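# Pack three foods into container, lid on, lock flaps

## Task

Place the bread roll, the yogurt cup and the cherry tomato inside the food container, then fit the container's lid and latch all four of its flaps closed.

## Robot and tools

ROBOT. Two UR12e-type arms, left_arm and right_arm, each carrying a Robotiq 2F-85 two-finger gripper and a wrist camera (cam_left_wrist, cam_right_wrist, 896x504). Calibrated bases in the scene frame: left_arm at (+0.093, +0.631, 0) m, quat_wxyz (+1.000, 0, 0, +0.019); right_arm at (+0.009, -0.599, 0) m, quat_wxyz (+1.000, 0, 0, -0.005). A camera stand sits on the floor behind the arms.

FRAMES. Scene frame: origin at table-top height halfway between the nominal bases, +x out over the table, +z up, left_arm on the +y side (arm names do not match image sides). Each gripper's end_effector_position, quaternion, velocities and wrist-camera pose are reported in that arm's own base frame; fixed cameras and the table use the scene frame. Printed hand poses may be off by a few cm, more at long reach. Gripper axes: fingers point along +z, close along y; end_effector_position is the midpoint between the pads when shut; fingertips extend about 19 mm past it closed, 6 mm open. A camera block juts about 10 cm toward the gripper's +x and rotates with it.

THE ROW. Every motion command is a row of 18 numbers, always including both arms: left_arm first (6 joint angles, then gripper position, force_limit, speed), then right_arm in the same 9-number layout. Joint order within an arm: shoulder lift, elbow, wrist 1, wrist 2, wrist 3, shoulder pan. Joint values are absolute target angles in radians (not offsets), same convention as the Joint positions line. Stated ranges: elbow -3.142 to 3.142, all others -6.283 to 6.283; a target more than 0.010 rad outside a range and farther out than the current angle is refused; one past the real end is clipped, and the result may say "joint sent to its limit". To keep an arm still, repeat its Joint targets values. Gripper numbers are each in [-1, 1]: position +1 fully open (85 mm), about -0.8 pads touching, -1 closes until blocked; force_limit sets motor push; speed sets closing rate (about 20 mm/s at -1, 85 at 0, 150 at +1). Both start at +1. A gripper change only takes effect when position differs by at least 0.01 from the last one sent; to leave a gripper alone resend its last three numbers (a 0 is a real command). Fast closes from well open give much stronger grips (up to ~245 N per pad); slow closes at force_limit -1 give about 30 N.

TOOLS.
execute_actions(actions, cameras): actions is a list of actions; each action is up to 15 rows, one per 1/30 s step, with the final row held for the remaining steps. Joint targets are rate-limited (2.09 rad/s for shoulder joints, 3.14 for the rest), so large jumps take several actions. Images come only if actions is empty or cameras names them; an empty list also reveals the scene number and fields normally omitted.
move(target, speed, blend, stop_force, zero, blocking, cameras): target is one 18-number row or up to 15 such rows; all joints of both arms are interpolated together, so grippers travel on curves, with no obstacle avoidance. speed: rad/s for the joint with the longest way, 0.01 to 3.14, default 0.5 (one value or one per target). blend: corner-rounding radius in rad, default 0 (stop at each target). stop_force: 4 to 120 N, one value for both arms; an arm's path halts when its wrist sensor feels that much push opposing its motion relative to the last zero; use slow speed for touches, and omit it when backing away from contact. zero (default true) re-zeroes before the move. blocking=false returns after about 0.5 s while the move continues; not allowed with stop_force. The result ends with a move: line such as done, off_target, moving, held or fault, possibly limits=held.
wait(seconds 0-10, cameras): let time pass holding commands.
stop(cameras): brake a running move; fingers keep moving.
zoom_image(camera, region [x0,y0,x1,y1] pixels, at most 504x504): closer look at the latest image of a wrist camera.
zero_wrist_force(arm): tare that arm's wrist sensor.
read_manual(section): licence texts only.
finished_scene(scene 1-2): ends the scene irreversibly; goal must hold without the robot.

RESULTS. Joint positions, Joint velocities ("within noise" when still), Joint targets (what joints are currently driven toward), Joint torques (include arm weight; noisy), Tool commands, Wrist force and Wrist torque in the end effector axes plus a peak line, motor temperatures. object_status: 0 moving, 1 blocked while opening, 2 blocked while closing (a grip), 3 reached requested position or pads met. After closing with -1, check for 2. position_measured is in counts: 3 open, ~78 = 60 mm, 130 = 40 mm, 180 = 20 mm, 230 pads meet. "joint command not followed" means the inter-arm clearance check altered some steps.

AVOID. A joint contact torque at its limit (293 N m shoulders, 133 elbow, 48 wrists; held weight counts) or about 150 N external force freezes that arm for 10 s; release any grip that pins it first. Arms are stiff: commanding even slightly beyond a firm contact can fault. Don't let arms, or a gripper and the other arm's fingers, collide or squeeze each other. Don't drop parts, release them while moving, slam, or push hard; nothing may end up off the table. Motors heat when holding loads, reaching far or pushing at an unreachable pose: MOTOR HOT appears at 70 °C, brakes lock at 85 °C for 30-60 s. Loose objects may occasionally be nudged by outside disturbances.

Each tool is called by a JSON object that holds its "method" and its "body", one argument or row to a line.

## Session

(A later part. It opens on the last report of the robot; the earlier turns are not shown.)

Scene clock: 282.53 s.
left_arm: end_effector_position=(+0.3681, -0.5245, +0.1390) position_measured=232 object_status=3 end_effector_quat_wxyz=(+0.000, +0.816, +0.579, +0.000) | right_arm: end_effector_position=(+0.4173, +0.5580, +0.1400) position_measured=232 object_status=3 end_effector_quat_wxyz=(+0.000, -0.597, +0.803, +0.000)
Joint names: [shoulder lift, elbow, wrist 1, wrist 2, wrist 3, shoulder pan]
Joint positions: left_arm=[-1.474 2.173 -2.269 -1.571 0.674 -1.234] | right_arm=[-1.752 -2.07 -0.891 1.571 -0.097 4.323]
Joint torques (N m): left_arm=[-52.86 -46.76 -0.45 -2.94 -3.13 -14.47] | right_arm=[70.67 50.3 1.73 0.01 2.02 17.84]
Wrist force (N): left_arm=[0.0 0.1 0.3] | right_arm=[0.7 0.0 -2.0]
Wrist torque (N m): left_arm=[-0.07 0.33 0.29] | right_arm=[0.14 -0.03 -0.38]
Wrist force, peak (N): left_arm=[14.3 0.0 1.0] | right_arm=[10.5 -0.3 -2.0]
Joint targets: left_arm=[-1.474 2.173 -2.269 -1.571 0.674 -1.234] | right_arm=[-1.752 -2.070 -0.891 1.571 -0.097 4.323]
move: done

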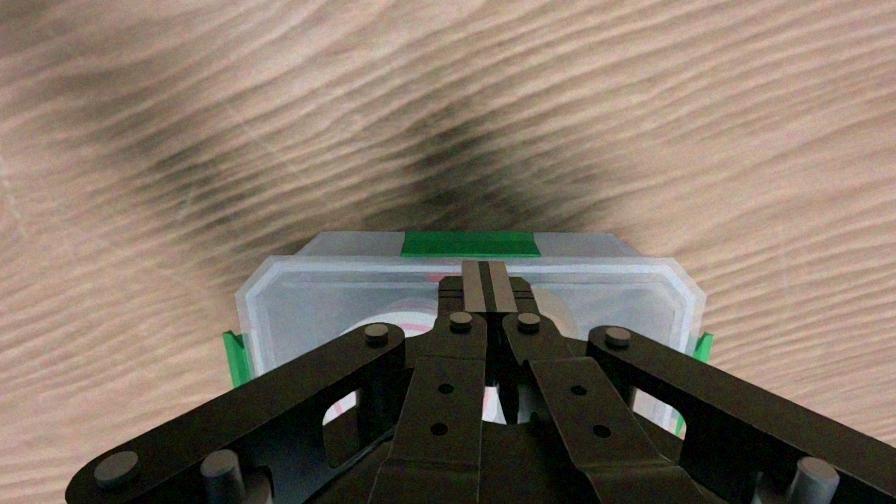

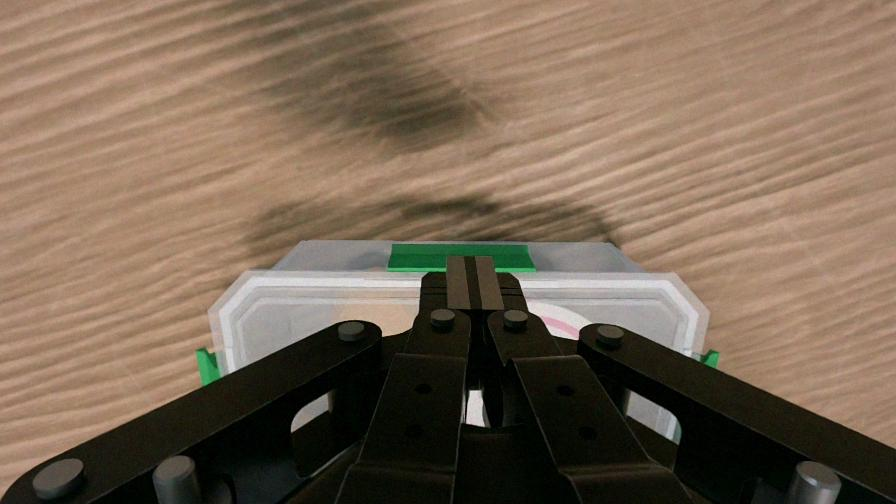

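{"method": "move", "body": {
  "target": [
    [-1.5922,2.0628,-2.0414,-1.571,0.6737,-1.2341,-1,0,0,-1.6441,-1.9656,-1.1027,1.571,-0.0973,4.3229,-1,0,0],
    [-1.6465,2.1144,-2.0387,-1.571,-1.1241,-1.4611,-1,0,0,-1.8344,-1.7375,-1.1405,1.571,-1.7998,4.1912,-1,0,0],
    [-1.5265,2.228,-2.2723,-1.571,-1.1241,-1.4611,-1,0,0,-1.9264,-1.8333,-0.9527,1.571,-1.7998,4.1912,-1,0,0]
  ],
  "speed": [0.3,0.6,0.3],
  "blend": 0.03,
  "cameras": ["cam_left_wrist","cam_right_wrist"]
}}

Scene clock: 287.63 s.
left_arm: end_effector_position=(+0.2374, -0.5627, +0.2304) position_measured=232 object_status=3 end_effector_quat_wxyz=(+0.000, +0.169, +0.986, +0.000) | right_arm: end_effector_position=(+0.5499, +0.6082, +0.2055) position_measured=232 object_status=3 end_effector_quat_wxyz=(+0.000, +0.989, -0.146, +0.000)
Joint names: [shoulder lift, elbow, wrist 1, wrist 2, wrist 3, shoulder pan]
Joint positions: left_arm=[-1.626 2.134 -2.078 -1.571 -1.12 -1.461] | right_arm=[-1.871 -1.776 -1.066 1.571 -1.8 4.191]
Joint torques (N m): left_arm=[-43.62 -49.93 -0.44 -2.22 2.91 13.94] | right_arm=[62.45 36.81 7.89 0.11 -2.27 -15]
Wrist force (N): left_arm=[-0.1 -0.3 0.0] | right_arm=[0.2 -0.3 -1.6]
Wrist torque (N m): left_arm=[-0.12 0.34 0.14] | right_arm=[0.10 0.03 -0.27]
Wrist force, peak (N): left_arm=[0.6 0.4 9.7] | right_arm=[1.1 0.4 -3.8]
Joint targets: left_arm=[-1.626 2.134 -2.078 -1.571 -1.120 -1.461] | right_arm=[-1.871 -1.776 -1.066 1.571 -1.800 4.191]
move: held (left_arm; a check stopped the path), off_target (right_arm; braked when a check withheld steps of left_arm); path passed 2 of 3 targets; limits=held; left_arm: the wrist 1 is farthest, 0.194 rad from its target; right_arm: the wrist 1 is farthest, 0.113 rad from its target
joint command not followed: on one or more control steps a check withheld the commanded joint targets of the left arm, and it was not sent them on those steps.
cause: the commanded joint targets, or the way to them, would bring a part of the robot too close to another arm (a part of this arm just beyond the wrist 2 and a part of the right arm just beyond the elbow, at the place that arm is still heading or pushing toward).

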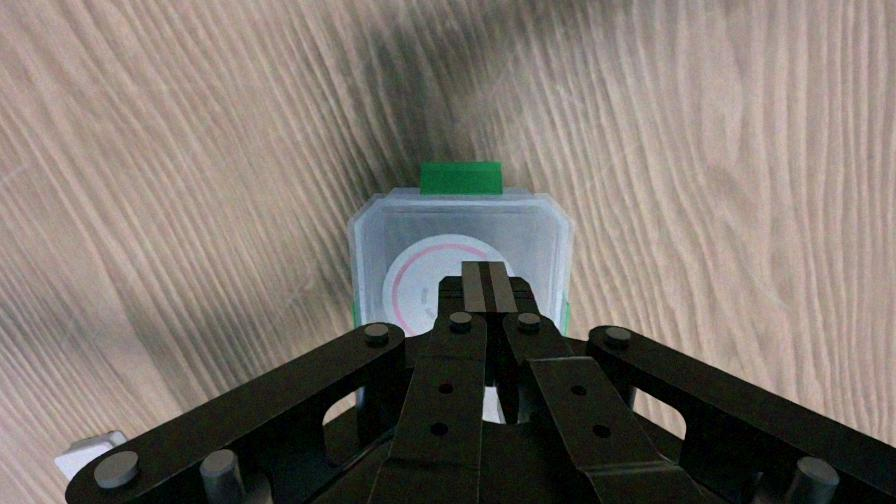

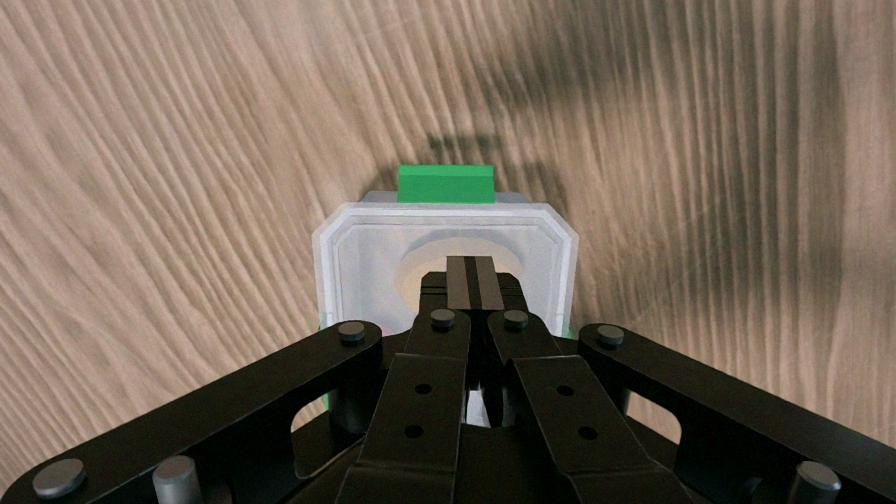

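{"method": "move", "body": {
  "target": [
    [-1.6465,2.1144,-2.0387,-1.571,-0.3,-1.4611,-1,0,0,-1.871,-1.776,-1.066,1.571,-1.8,4.191,-1,0,0],
    [-1.6363,2.2058,-2.1403,-1.571,0.3907,-1.5171,-1,0,0,-1.871,-1.776,-1.066,1.571,-1.8,4.191,-1,0,0],
    [-1.5128,2.2941,-2.3521,-1.571,0.3907,-1.5171,-1,0,0,-1.9797,-1.8164,-0.9163,1.571,-1.8409,4.1501,-1,0,0]
  ],
  "speed": [0.4,0.4,0.2],
  "blend": 0.03,
  "cameras": ["cam_left_wrist","cam_right_wrist"]
}}

Scene clock: 293.77 s.
left_arm: end_effector_position=(+0.2040, -0.5510, +0.1060) position_measured=232 object_status=3 end_effector_quat_wxyz=(+0.000, +0.816, +0.579, +0.000) | right_arm: end_effector_position=(+0.5828, +0.5983, +0.1111) position_measured=232 object_status=3 end_effector_quat_wxyz=(+0.000, +0.989, -0.146, +0.000)
Joint names: [shoulder lift, elbow, wrist 1, wrist 2, wrist 3, shoulder pan]
Joint positions: left_arm=[-1.513 2.294 -2.352 -1.571 0.391 -1.517] | right_arm=[-1.98 -1.816 -0.916 1.571 -1.841 4.15]
Joint torques (N m): left_arm=[-21.81 -29.71 -7.07 -0.81 2.89 -15.52] | right_arm=[68.15 32.14 7.17 0.32 -2.6 -12.91]
Wrist force (N): left_arm=[0.0 0.1 0.4] | right_arm=[-0.3 0.4 -1.5]
Wrist torque (N m): left_arm=[-0.07 0.33 0.15] | right_arm=[0.21 0.11 -0.18]
Wrist force, peak (N): left_arm=[0.2 -0.2 1.3] | right_arm=[-0.3 0.1 -3.1]
Joint targets: left_arm=[-1.513 2.294 -2.352 -1.571 0.391 -1.517] | right_arm=[-1.980 -1.816 -0.916 1.571 -1.841 4.150]
move: done

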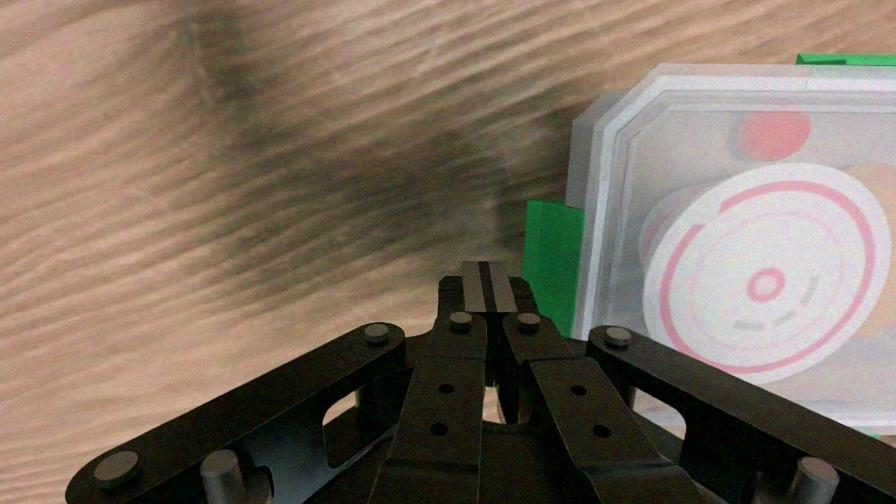

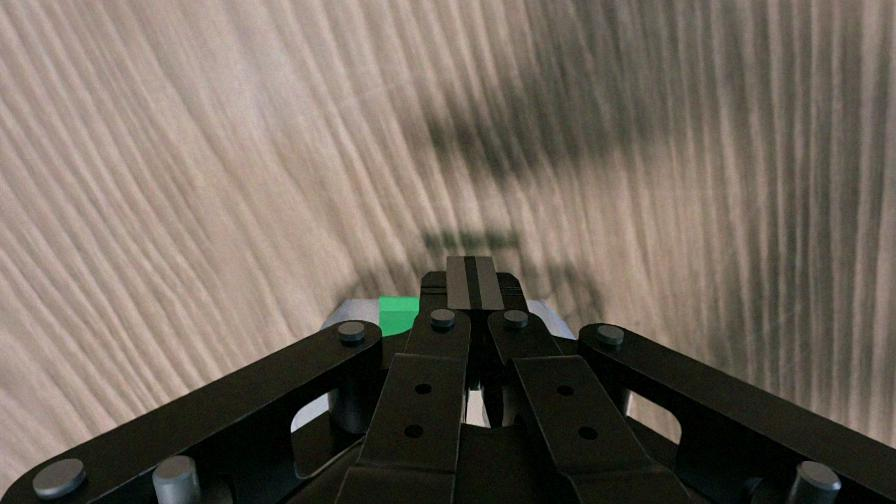

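{"method": "move", "body": {
  "target": [
    [-1.4642,2.29,-2.3966,-1.571,0.4181,-1.4897,-1,0,0,-1.9895,-1.844,-0.8789,1.571,-0.0,4.1704,-1,0,0]
  ],
  "speed": 0.05,
  "stop_force": 0
}}

stop_force must be a number from 4 to 120 (N); nothing of the call was run

{"method": "move", "body": {
  "target": [
    [-1.4642,2.29,-2.3966,-1.571,0.4181,-1.4897,-1,0,0,-1.9895,-1.844,-0.8789,1.571,-1.8206,4.1704,-1,0,0],
    [-1.405,2.2877,-2.4535,-1.571,0.4444,-1.4634,-1,0,0,-2.0062,-1.8729,-0.8333,1.571,-1.8004,4.1906,-1,0,0]
  ],
  "speed": [0.05,0.03],
  "stop_force": 95,
  "cameras": ["cam_left_wrist","cam_right_wrist"]
}}

Scene clock: 298.20 s.
left_arm: end_effector_position=(+0.2232, -0.5571, +0.0766) position_measured=232 object_status=3 end_effector_quat_wxyz=(-0.003, +0.816, +0.579, -0.001) | right_arm: end_effector_position=(+0.5548, +0.6068, +0.0745) position_measured=232 object_status=3 end_effector_quat_wxyz=(+0.000, +0.989, -0.146, +0.000)
Joint names: [shoulder lift, elbow, wrist 1, wrist 2, wrist 3, shoulder pan]
Joint positions: left_arm=[-1.445 2.29 -2.411 -1.575 0.425 -1.482] | right_arm=[-2.002 -1.865 -0.846 1.571 -1.806 4.185]
Joint torques (N m): left_arm=[-38.94 -34.89 -3.83 1.93 0.02 -1.05] | right_arm=[90.2 45.36 5.51 2.34 1.95 -1.7]
Wrist force (N): left_arm=[0.6 -16.5 2.2] | right_arm=[13.6 0.8 -4.5]
Wrist torque (N m): left_arm=[-0.02 0.35 0.27] | right_arm=[0.19 0.25 -0.36]
Wrist force, peak (N): left_arm=[1.5 -117.1 -33.8] | right_arm=[108.0 2.9 -36.5]
Joint targets: left_arm=[-1.445 2.290 -2.411 -1.575 0.425 -1.482] | right_arm=[-2.002 -1.865 -0.846 1.571 -1.806 4.185]
Tool commands: left_gripper/position=-1.0 left_gripper/force_limit=+0.003922 left_gripper/speed=+0.003922 right_gripper/position=-1.0 right_gripper/force_limit=+0.0 right_gripper/speed=+0.0
FORCE FAULT: contact force on the left arm reached its limit, and that arm stopped. The contact can be on any part of that arm, not only on its tool. That arm's remaining commands of this call were not run. That arm is still stopped at the end of this call. That arm stays stopped for about 8 more seconds. Until then a move that you send moves the other arm only, and its call returns only when the move has ended. Once the stop has ended, the next robot result says so. If the stop ends while you think or write, that arm runs what you send next. While its stop runs, that arm takes no new command, but its gripper still runs the gripper command that each later call begins with. Until it ends, the stop uses up actions while you think or wait. An arm that is not stopped still takes commands.
move: fault (left_arm), off_target (right_arm; braked at the fault stop of left_arm); path passed 1 of 2 targets; left_arm: the wrist 1 is farthest, 0.042 rad from its target; right_arm: the wrist 1 is farthest, 0.013 rad from its target

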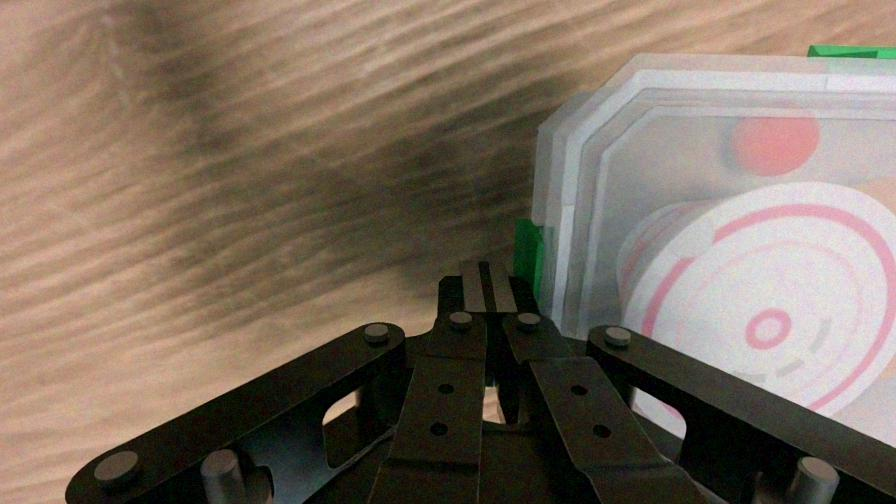

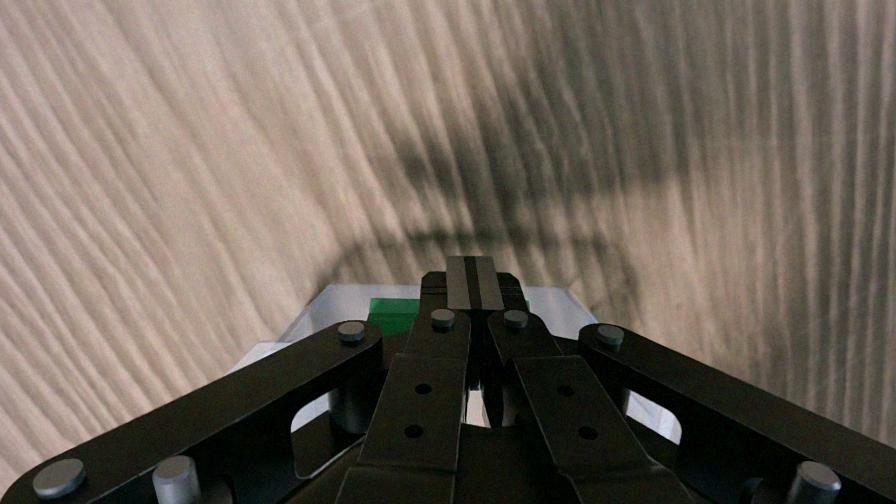

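Likely −X' latched; the right perhaps not fully. Retreat and look.

{"method": "wait", "body": {
  "seconds": 9
}}

{"method": "move", "body": {
  "target": [
    [-1.4642,2.29,-2.3966,-1.571,0.4181,-1.4897,-1,0,0,-1.9895,-1.844,-0.8789,1.571,-1.8206,4.1704,-1,0,0],
    [-1.5128,2.2941,-2.3521,-1.571,0.3907,-1.5171,-1,0,0,-1.9797,-1.8164,-0.9163,1.571,-1.8409,4.1501,-1,0,0],
    [-1.6363,2.2058,-2.1403,-1.571,0.3907,-1.5171,-1,0,0,-1.871,-1.776,-1.066,1.571,-1.8,4.191,-1,0,0]
  ],
  "speed": 0.15,
  "blend": 0.01,
  "cameras": ["cam_left_wrist","cam_right_wrist"]
}}

Scene clock: 307.40 s.
left_arm: end_effector_position=(+0.2232, -0.5571, +0.0766) position_measured=232 object_status=3 end_effector_quat_wxyz=(-0.003, +0.816, +0.579, -0.001) | right_arm: end_effector_position=(+0.5548, +0.6068, +0.0745) position_measured=232 object_status=3 end_effector_quat_wxyz=(+0.000, +0.989, -0.146, +0.000)
Joint names: [shoulder lift, elbow, wrist 1, wrist 2, wrist 3, shoulder pan]
Joint positions: left_arm=[-1.445 2.29 -2.411 -1.575 0.425 -1.482] | right_arm=[-2.002 -1.865 -0.846 1.571 -1.806 4.185]
Joint torques (N m): left_arm=[-39.1 -35.66 -4.25 1.42 0.02 4.29] | right_arm=[86.28 45.75 2.67 2.16 1.83 -3.49]
Wrist force (N): left_arm=[0.5 -16.3 0.9] | right_arm=[13.7 1.2 -5.6]
Wrist torque (N m): left_arm=[0.01 0.31 0.27] | right_arm=[0.20 0.23 -0.36]
Wrist force, peak (N): left_arm=[0.4 -16.7 2.3] | right_arm=[14.1 1.3 -5.9]
Joint targets: left_arm=[-1.445 2.290 -2.411 -1.575 0.425 -1.482] | right_arm=[-2.002 -1.865 -0.846 1.571 -1.806 4.185]
Tool commands: left_gripper/position=-1.0 left_gripper/force_limit=+0.003922 left_gripper/speed=+0.003922 right_gripper/position=-1.0 right_gripper/force_limit=+0.0 right_gripper/speed=+0.0
FORCE FAULT, CONTINUED: the left arm's stop, for the force fault that an earlier result reported, is over. The rest of the stop counts as 17 of the actions that you can send in this scene. During its stop the left arm's controller moved it back a little. That arm's target is now where it stood when the stop ended, not its last command. That arm accepts commands again.
wait: 9.00 s; at rest from the start

Scene clock: 309.80 s.
left_arm: end_effector_position=(+0.2040, -0.5509, +0.1999) position_measured=232 object_status=3 end_effector_quat_wxyz=(+0.000, +0.816, +0.579, +0.000) | right_arm: end_effector_position=(+0.5499, +0.6078, +0.2052) position_measured=232 object_status=3 end_effector_quat_wxyz=(+0.000, +0.989, -0.146, +0.000)
Joint names: [shoulder lift, elbow, wrist 1, wrist 2, wrist 3, shoulder pan]
Joint positions: left_arm=[-1.636 2.206 -2.14 -1.571 0.391 -1.517] | right_arm=[-1.871 -1.776 -1.066 1.571 -1.8 4.191]
Joint torques (N m): left_arm=[-42.23 -47.91 -0.88 3.53 -3.11 -14.89] | right_arm=[85.43 55.2 1.56 -0.73 2.1 19.37]
Wrist force (N): left_arm=[0.2 0.2 0.2] | right_arm=[-1.1 0.5 -1.8]
Wrist torque (N m): left_arm=[-0.05 0.31 0.29] | right_arm=[0.23 0.24 -0.40]
Wrist force, peak (N): left_arm=[0.9 -16.6 1.8] | right_arm=[13.4 1.0 -4.9]
Joint targets: left_arm=[-1.636 2.206 -2.140 -1.571 0.391 -1.517] | right_arm=[-1.871 -1.776 -1.066 1.571 -1.800 4.191]
move: done

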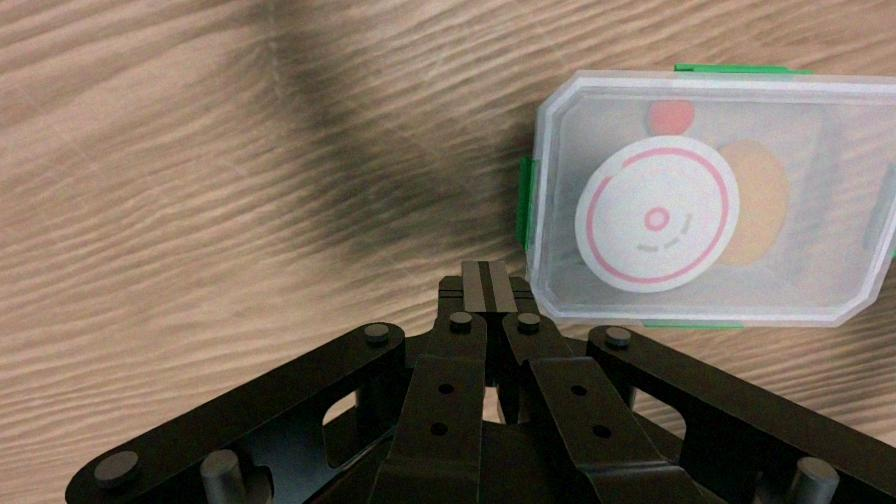

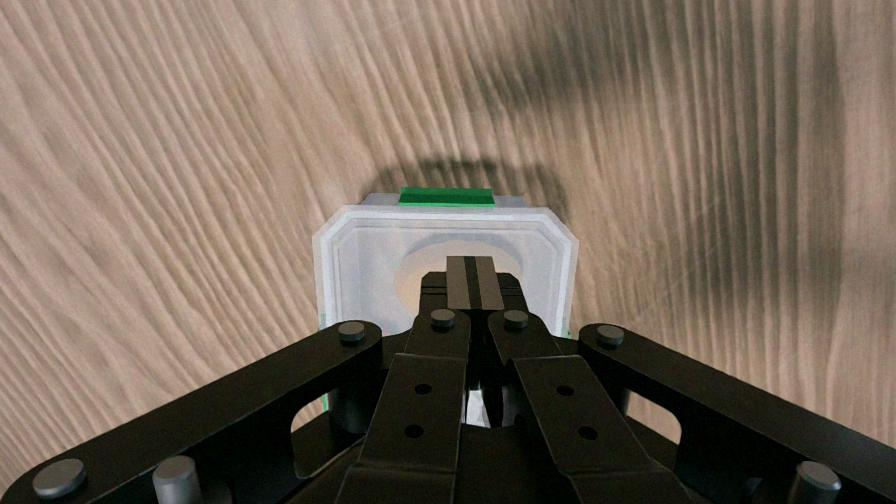

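{"method": "move", "body": {
  "target": [
    [-1.6465,2.1144,-2.0387,-1.571,0.2,-1.4611,-1,0,0,-1.8344,-1.7375,-1.1405,1.571,-1.7998,4.1912,-1,0,0],
    [-1.7,2.05,-1.95,-1.571,-0.5,-1.3,-1,0,0,-1.2842,-2.0056,-1.4226,1.571,-0.3,4.4522,-1,0,0],
    [-1.4961,1.964,-2.0387,-1.571,-1.2709,-1.2709,-1,0,0,-1.2842,-2.0056,-1.4226,1.571,1.3106,4.4522,-1,0,0]
  ],
  "speed": 0.6,
  "blend": 0.03,
  "cameras": ["cam_left_wrist","cam_right_wrist"]
}}

{"method": "zoom_image", "body": {
  "camera": "cam_left_wrist",
  "region": [300, 0, 640, 300]
}}

{"method": "zoom_image", "body": {
  "camera": "cam_right_wrist",
  "region": [520, 140, 800, 400]
}}

Scene clock: 316.30 s.
left_arm: end_effector_position=(+0.3659, -0.5941, +0.2500) position_measured=232 object_status=3 end_effector_quat_wxyz=(+0.000, +0.000, +1.000, +0.000) | right_arm: end_effector_position=(+0.2999, +0.4499, +0.4001) position_measured=232 object_status=3 end_effector_quat_wxyz=(+0.000, +0.000, +1.000, +0.000)
Joint names: [shoulder lift, elbow, wrist 1, wrist 2, wrist 3, shoulder pan]
Joint positions: left_arm=[-1.496 1.964 -2.039 -1.571 -1.271 -1.271] | right_arm=[-1.284 -2.006 -1.423 1.571 1.31 4.452]
Joint torques (N m): left_arm=[-35 -51.72 -7.36 2.54 -3.41 13.9] | right_arm=[39.99 42.23 2.11 -1.13 1.5 18.25]
Wrist force (N): left_arm=[0.1 0.0 0.2] | right_arm=[-0.8 0.3 -2.8]
Wrist torque (N m): left_arm=[-0.09 0.32 0.29] | right_arm=[0.21 0.17 -0.34]
Wrist force, peak (N): left_arm=[0.4 -0.7 1.7] | right_arm=[-1.4 0.9 -3.5]
Joint targets: left_arm=[-1.496 1.964 -2.039 -1.571 -1.271 -1.271] | right_arm=[-1.284 -2.006 -1.423 1.571 1.311 4.452]
move: done

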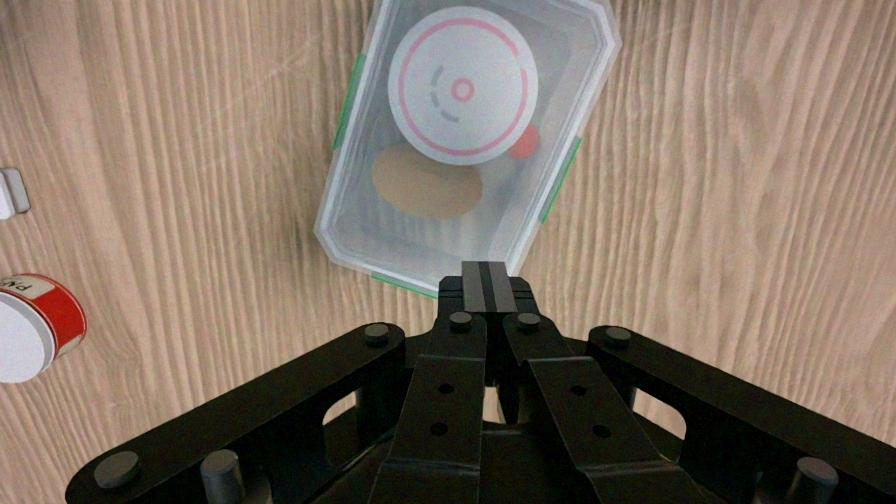

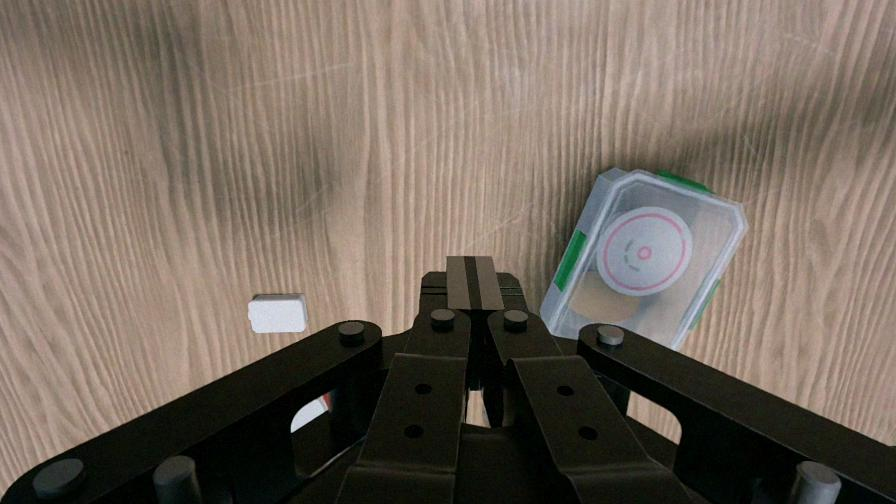

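Scaled by 1.482 from the camera's 896x504 image, which has a finer 1280x720 frame.

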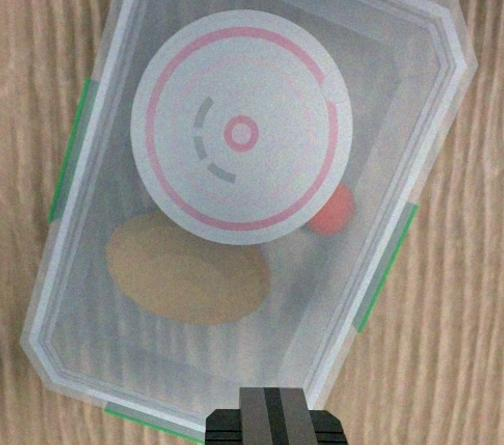

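Scaled by 1.800 from the camera's 896x504 image, which has a finer 1280x720 frame.

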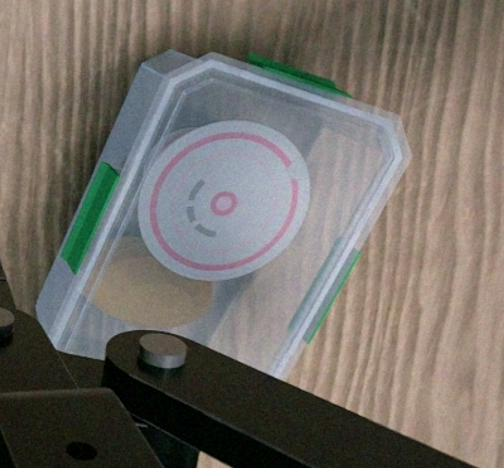

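{"method": "move", "body": {
  "target": [-1.626,2.134,-2.078,-1.571,-1.12,-1.461,-1,0,0,-1.2842,-2.0056,-1.4226,1.571,1.3106,4.4522,-1,0,0],
  "speed": 0.5,
  "cameras": ["cam_left_wrist"]
}}

{"method": "zoom_image", "body": {
  "camera": "cam_left_wrist",
  "region": [340, 150, 590, 290]
}}

Scene clock: 317.57 s.
left_arm: end_effector_position=(+0.2373, -0.5626, +0.2304) position_measured=232 object_status=3 end_effector_quat_wxyz=(+0.000, +0.170, +0.986, +0.000) | right_arm: end_effector_position=(+0.2999, +0.4499, +0.4001) position_measured=232 object_status=3 end_effector_quat_wxyz=(+0.000, +0.000, +1.000, +0.000)
Joint names: [shoulder lift, elbow, wrist 1, wrist 2, wrist 3, shoulder pan]
Joint positions: left_arm=[-1.626 2.134 -2.078 -1.571 -1.12 -1.461] | right_arm=[-1.284 -2.006 -1.423 1.571 1.311 4.452]
Joint torques (N m): left_arm=[-41.27 -38.08 -7.58 2.67 2.96 -12.1] | right_arm=[38.48 43.02 1.84 -0.89 1.29 17.35]
Wrist force (N): left_arm=[0.1 -0.2 0.0] | right_arm=[-0.7 0.7 -2.9]
Wrist torque (N m): left_arm=[-0.11 0.31 0.14] | right_arm=[0.26 0.16 -0.34]
Wrist force, peak (N): left_arm=[3.6 -0.1 0.6] | right_arm=[-0.8 0.6 -3.3]
Joint targets: left_arm=[-1.626 2.134 -2.078 -1.571 -1.120 -1.461] | right_arm=[-1.284 -2.006 -1.423 1.571 1.311 4.452]
move: done
Images, in order (width x height): cam_left_wrist 896x504.

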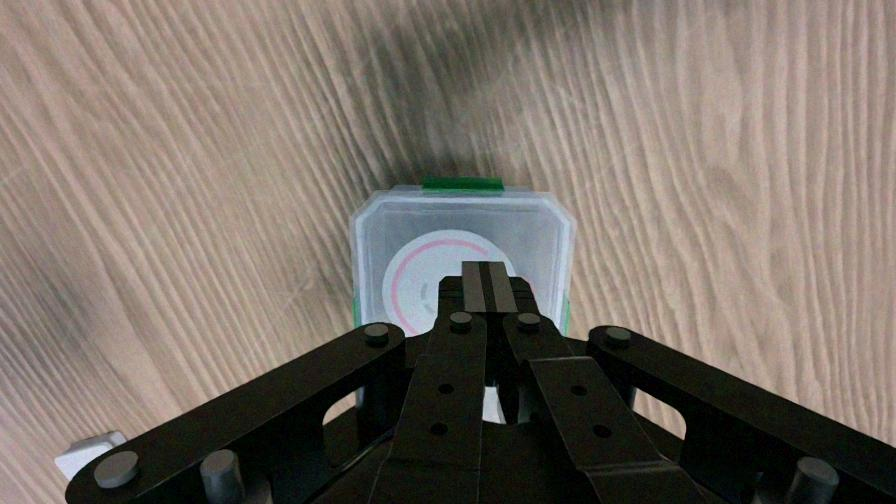

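Scaled by 2.016 from the camera's 896x504 image, which has a finer 1280x720 frame.

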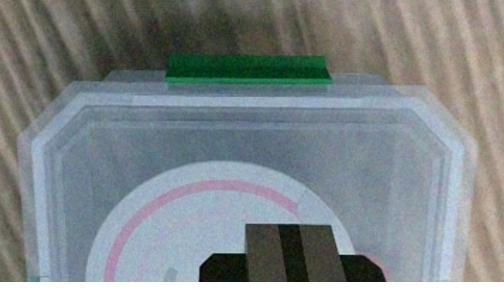

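{"method": "finished_scene", "body": {
  "scene": 2
}}

The scene is finished: the task was done.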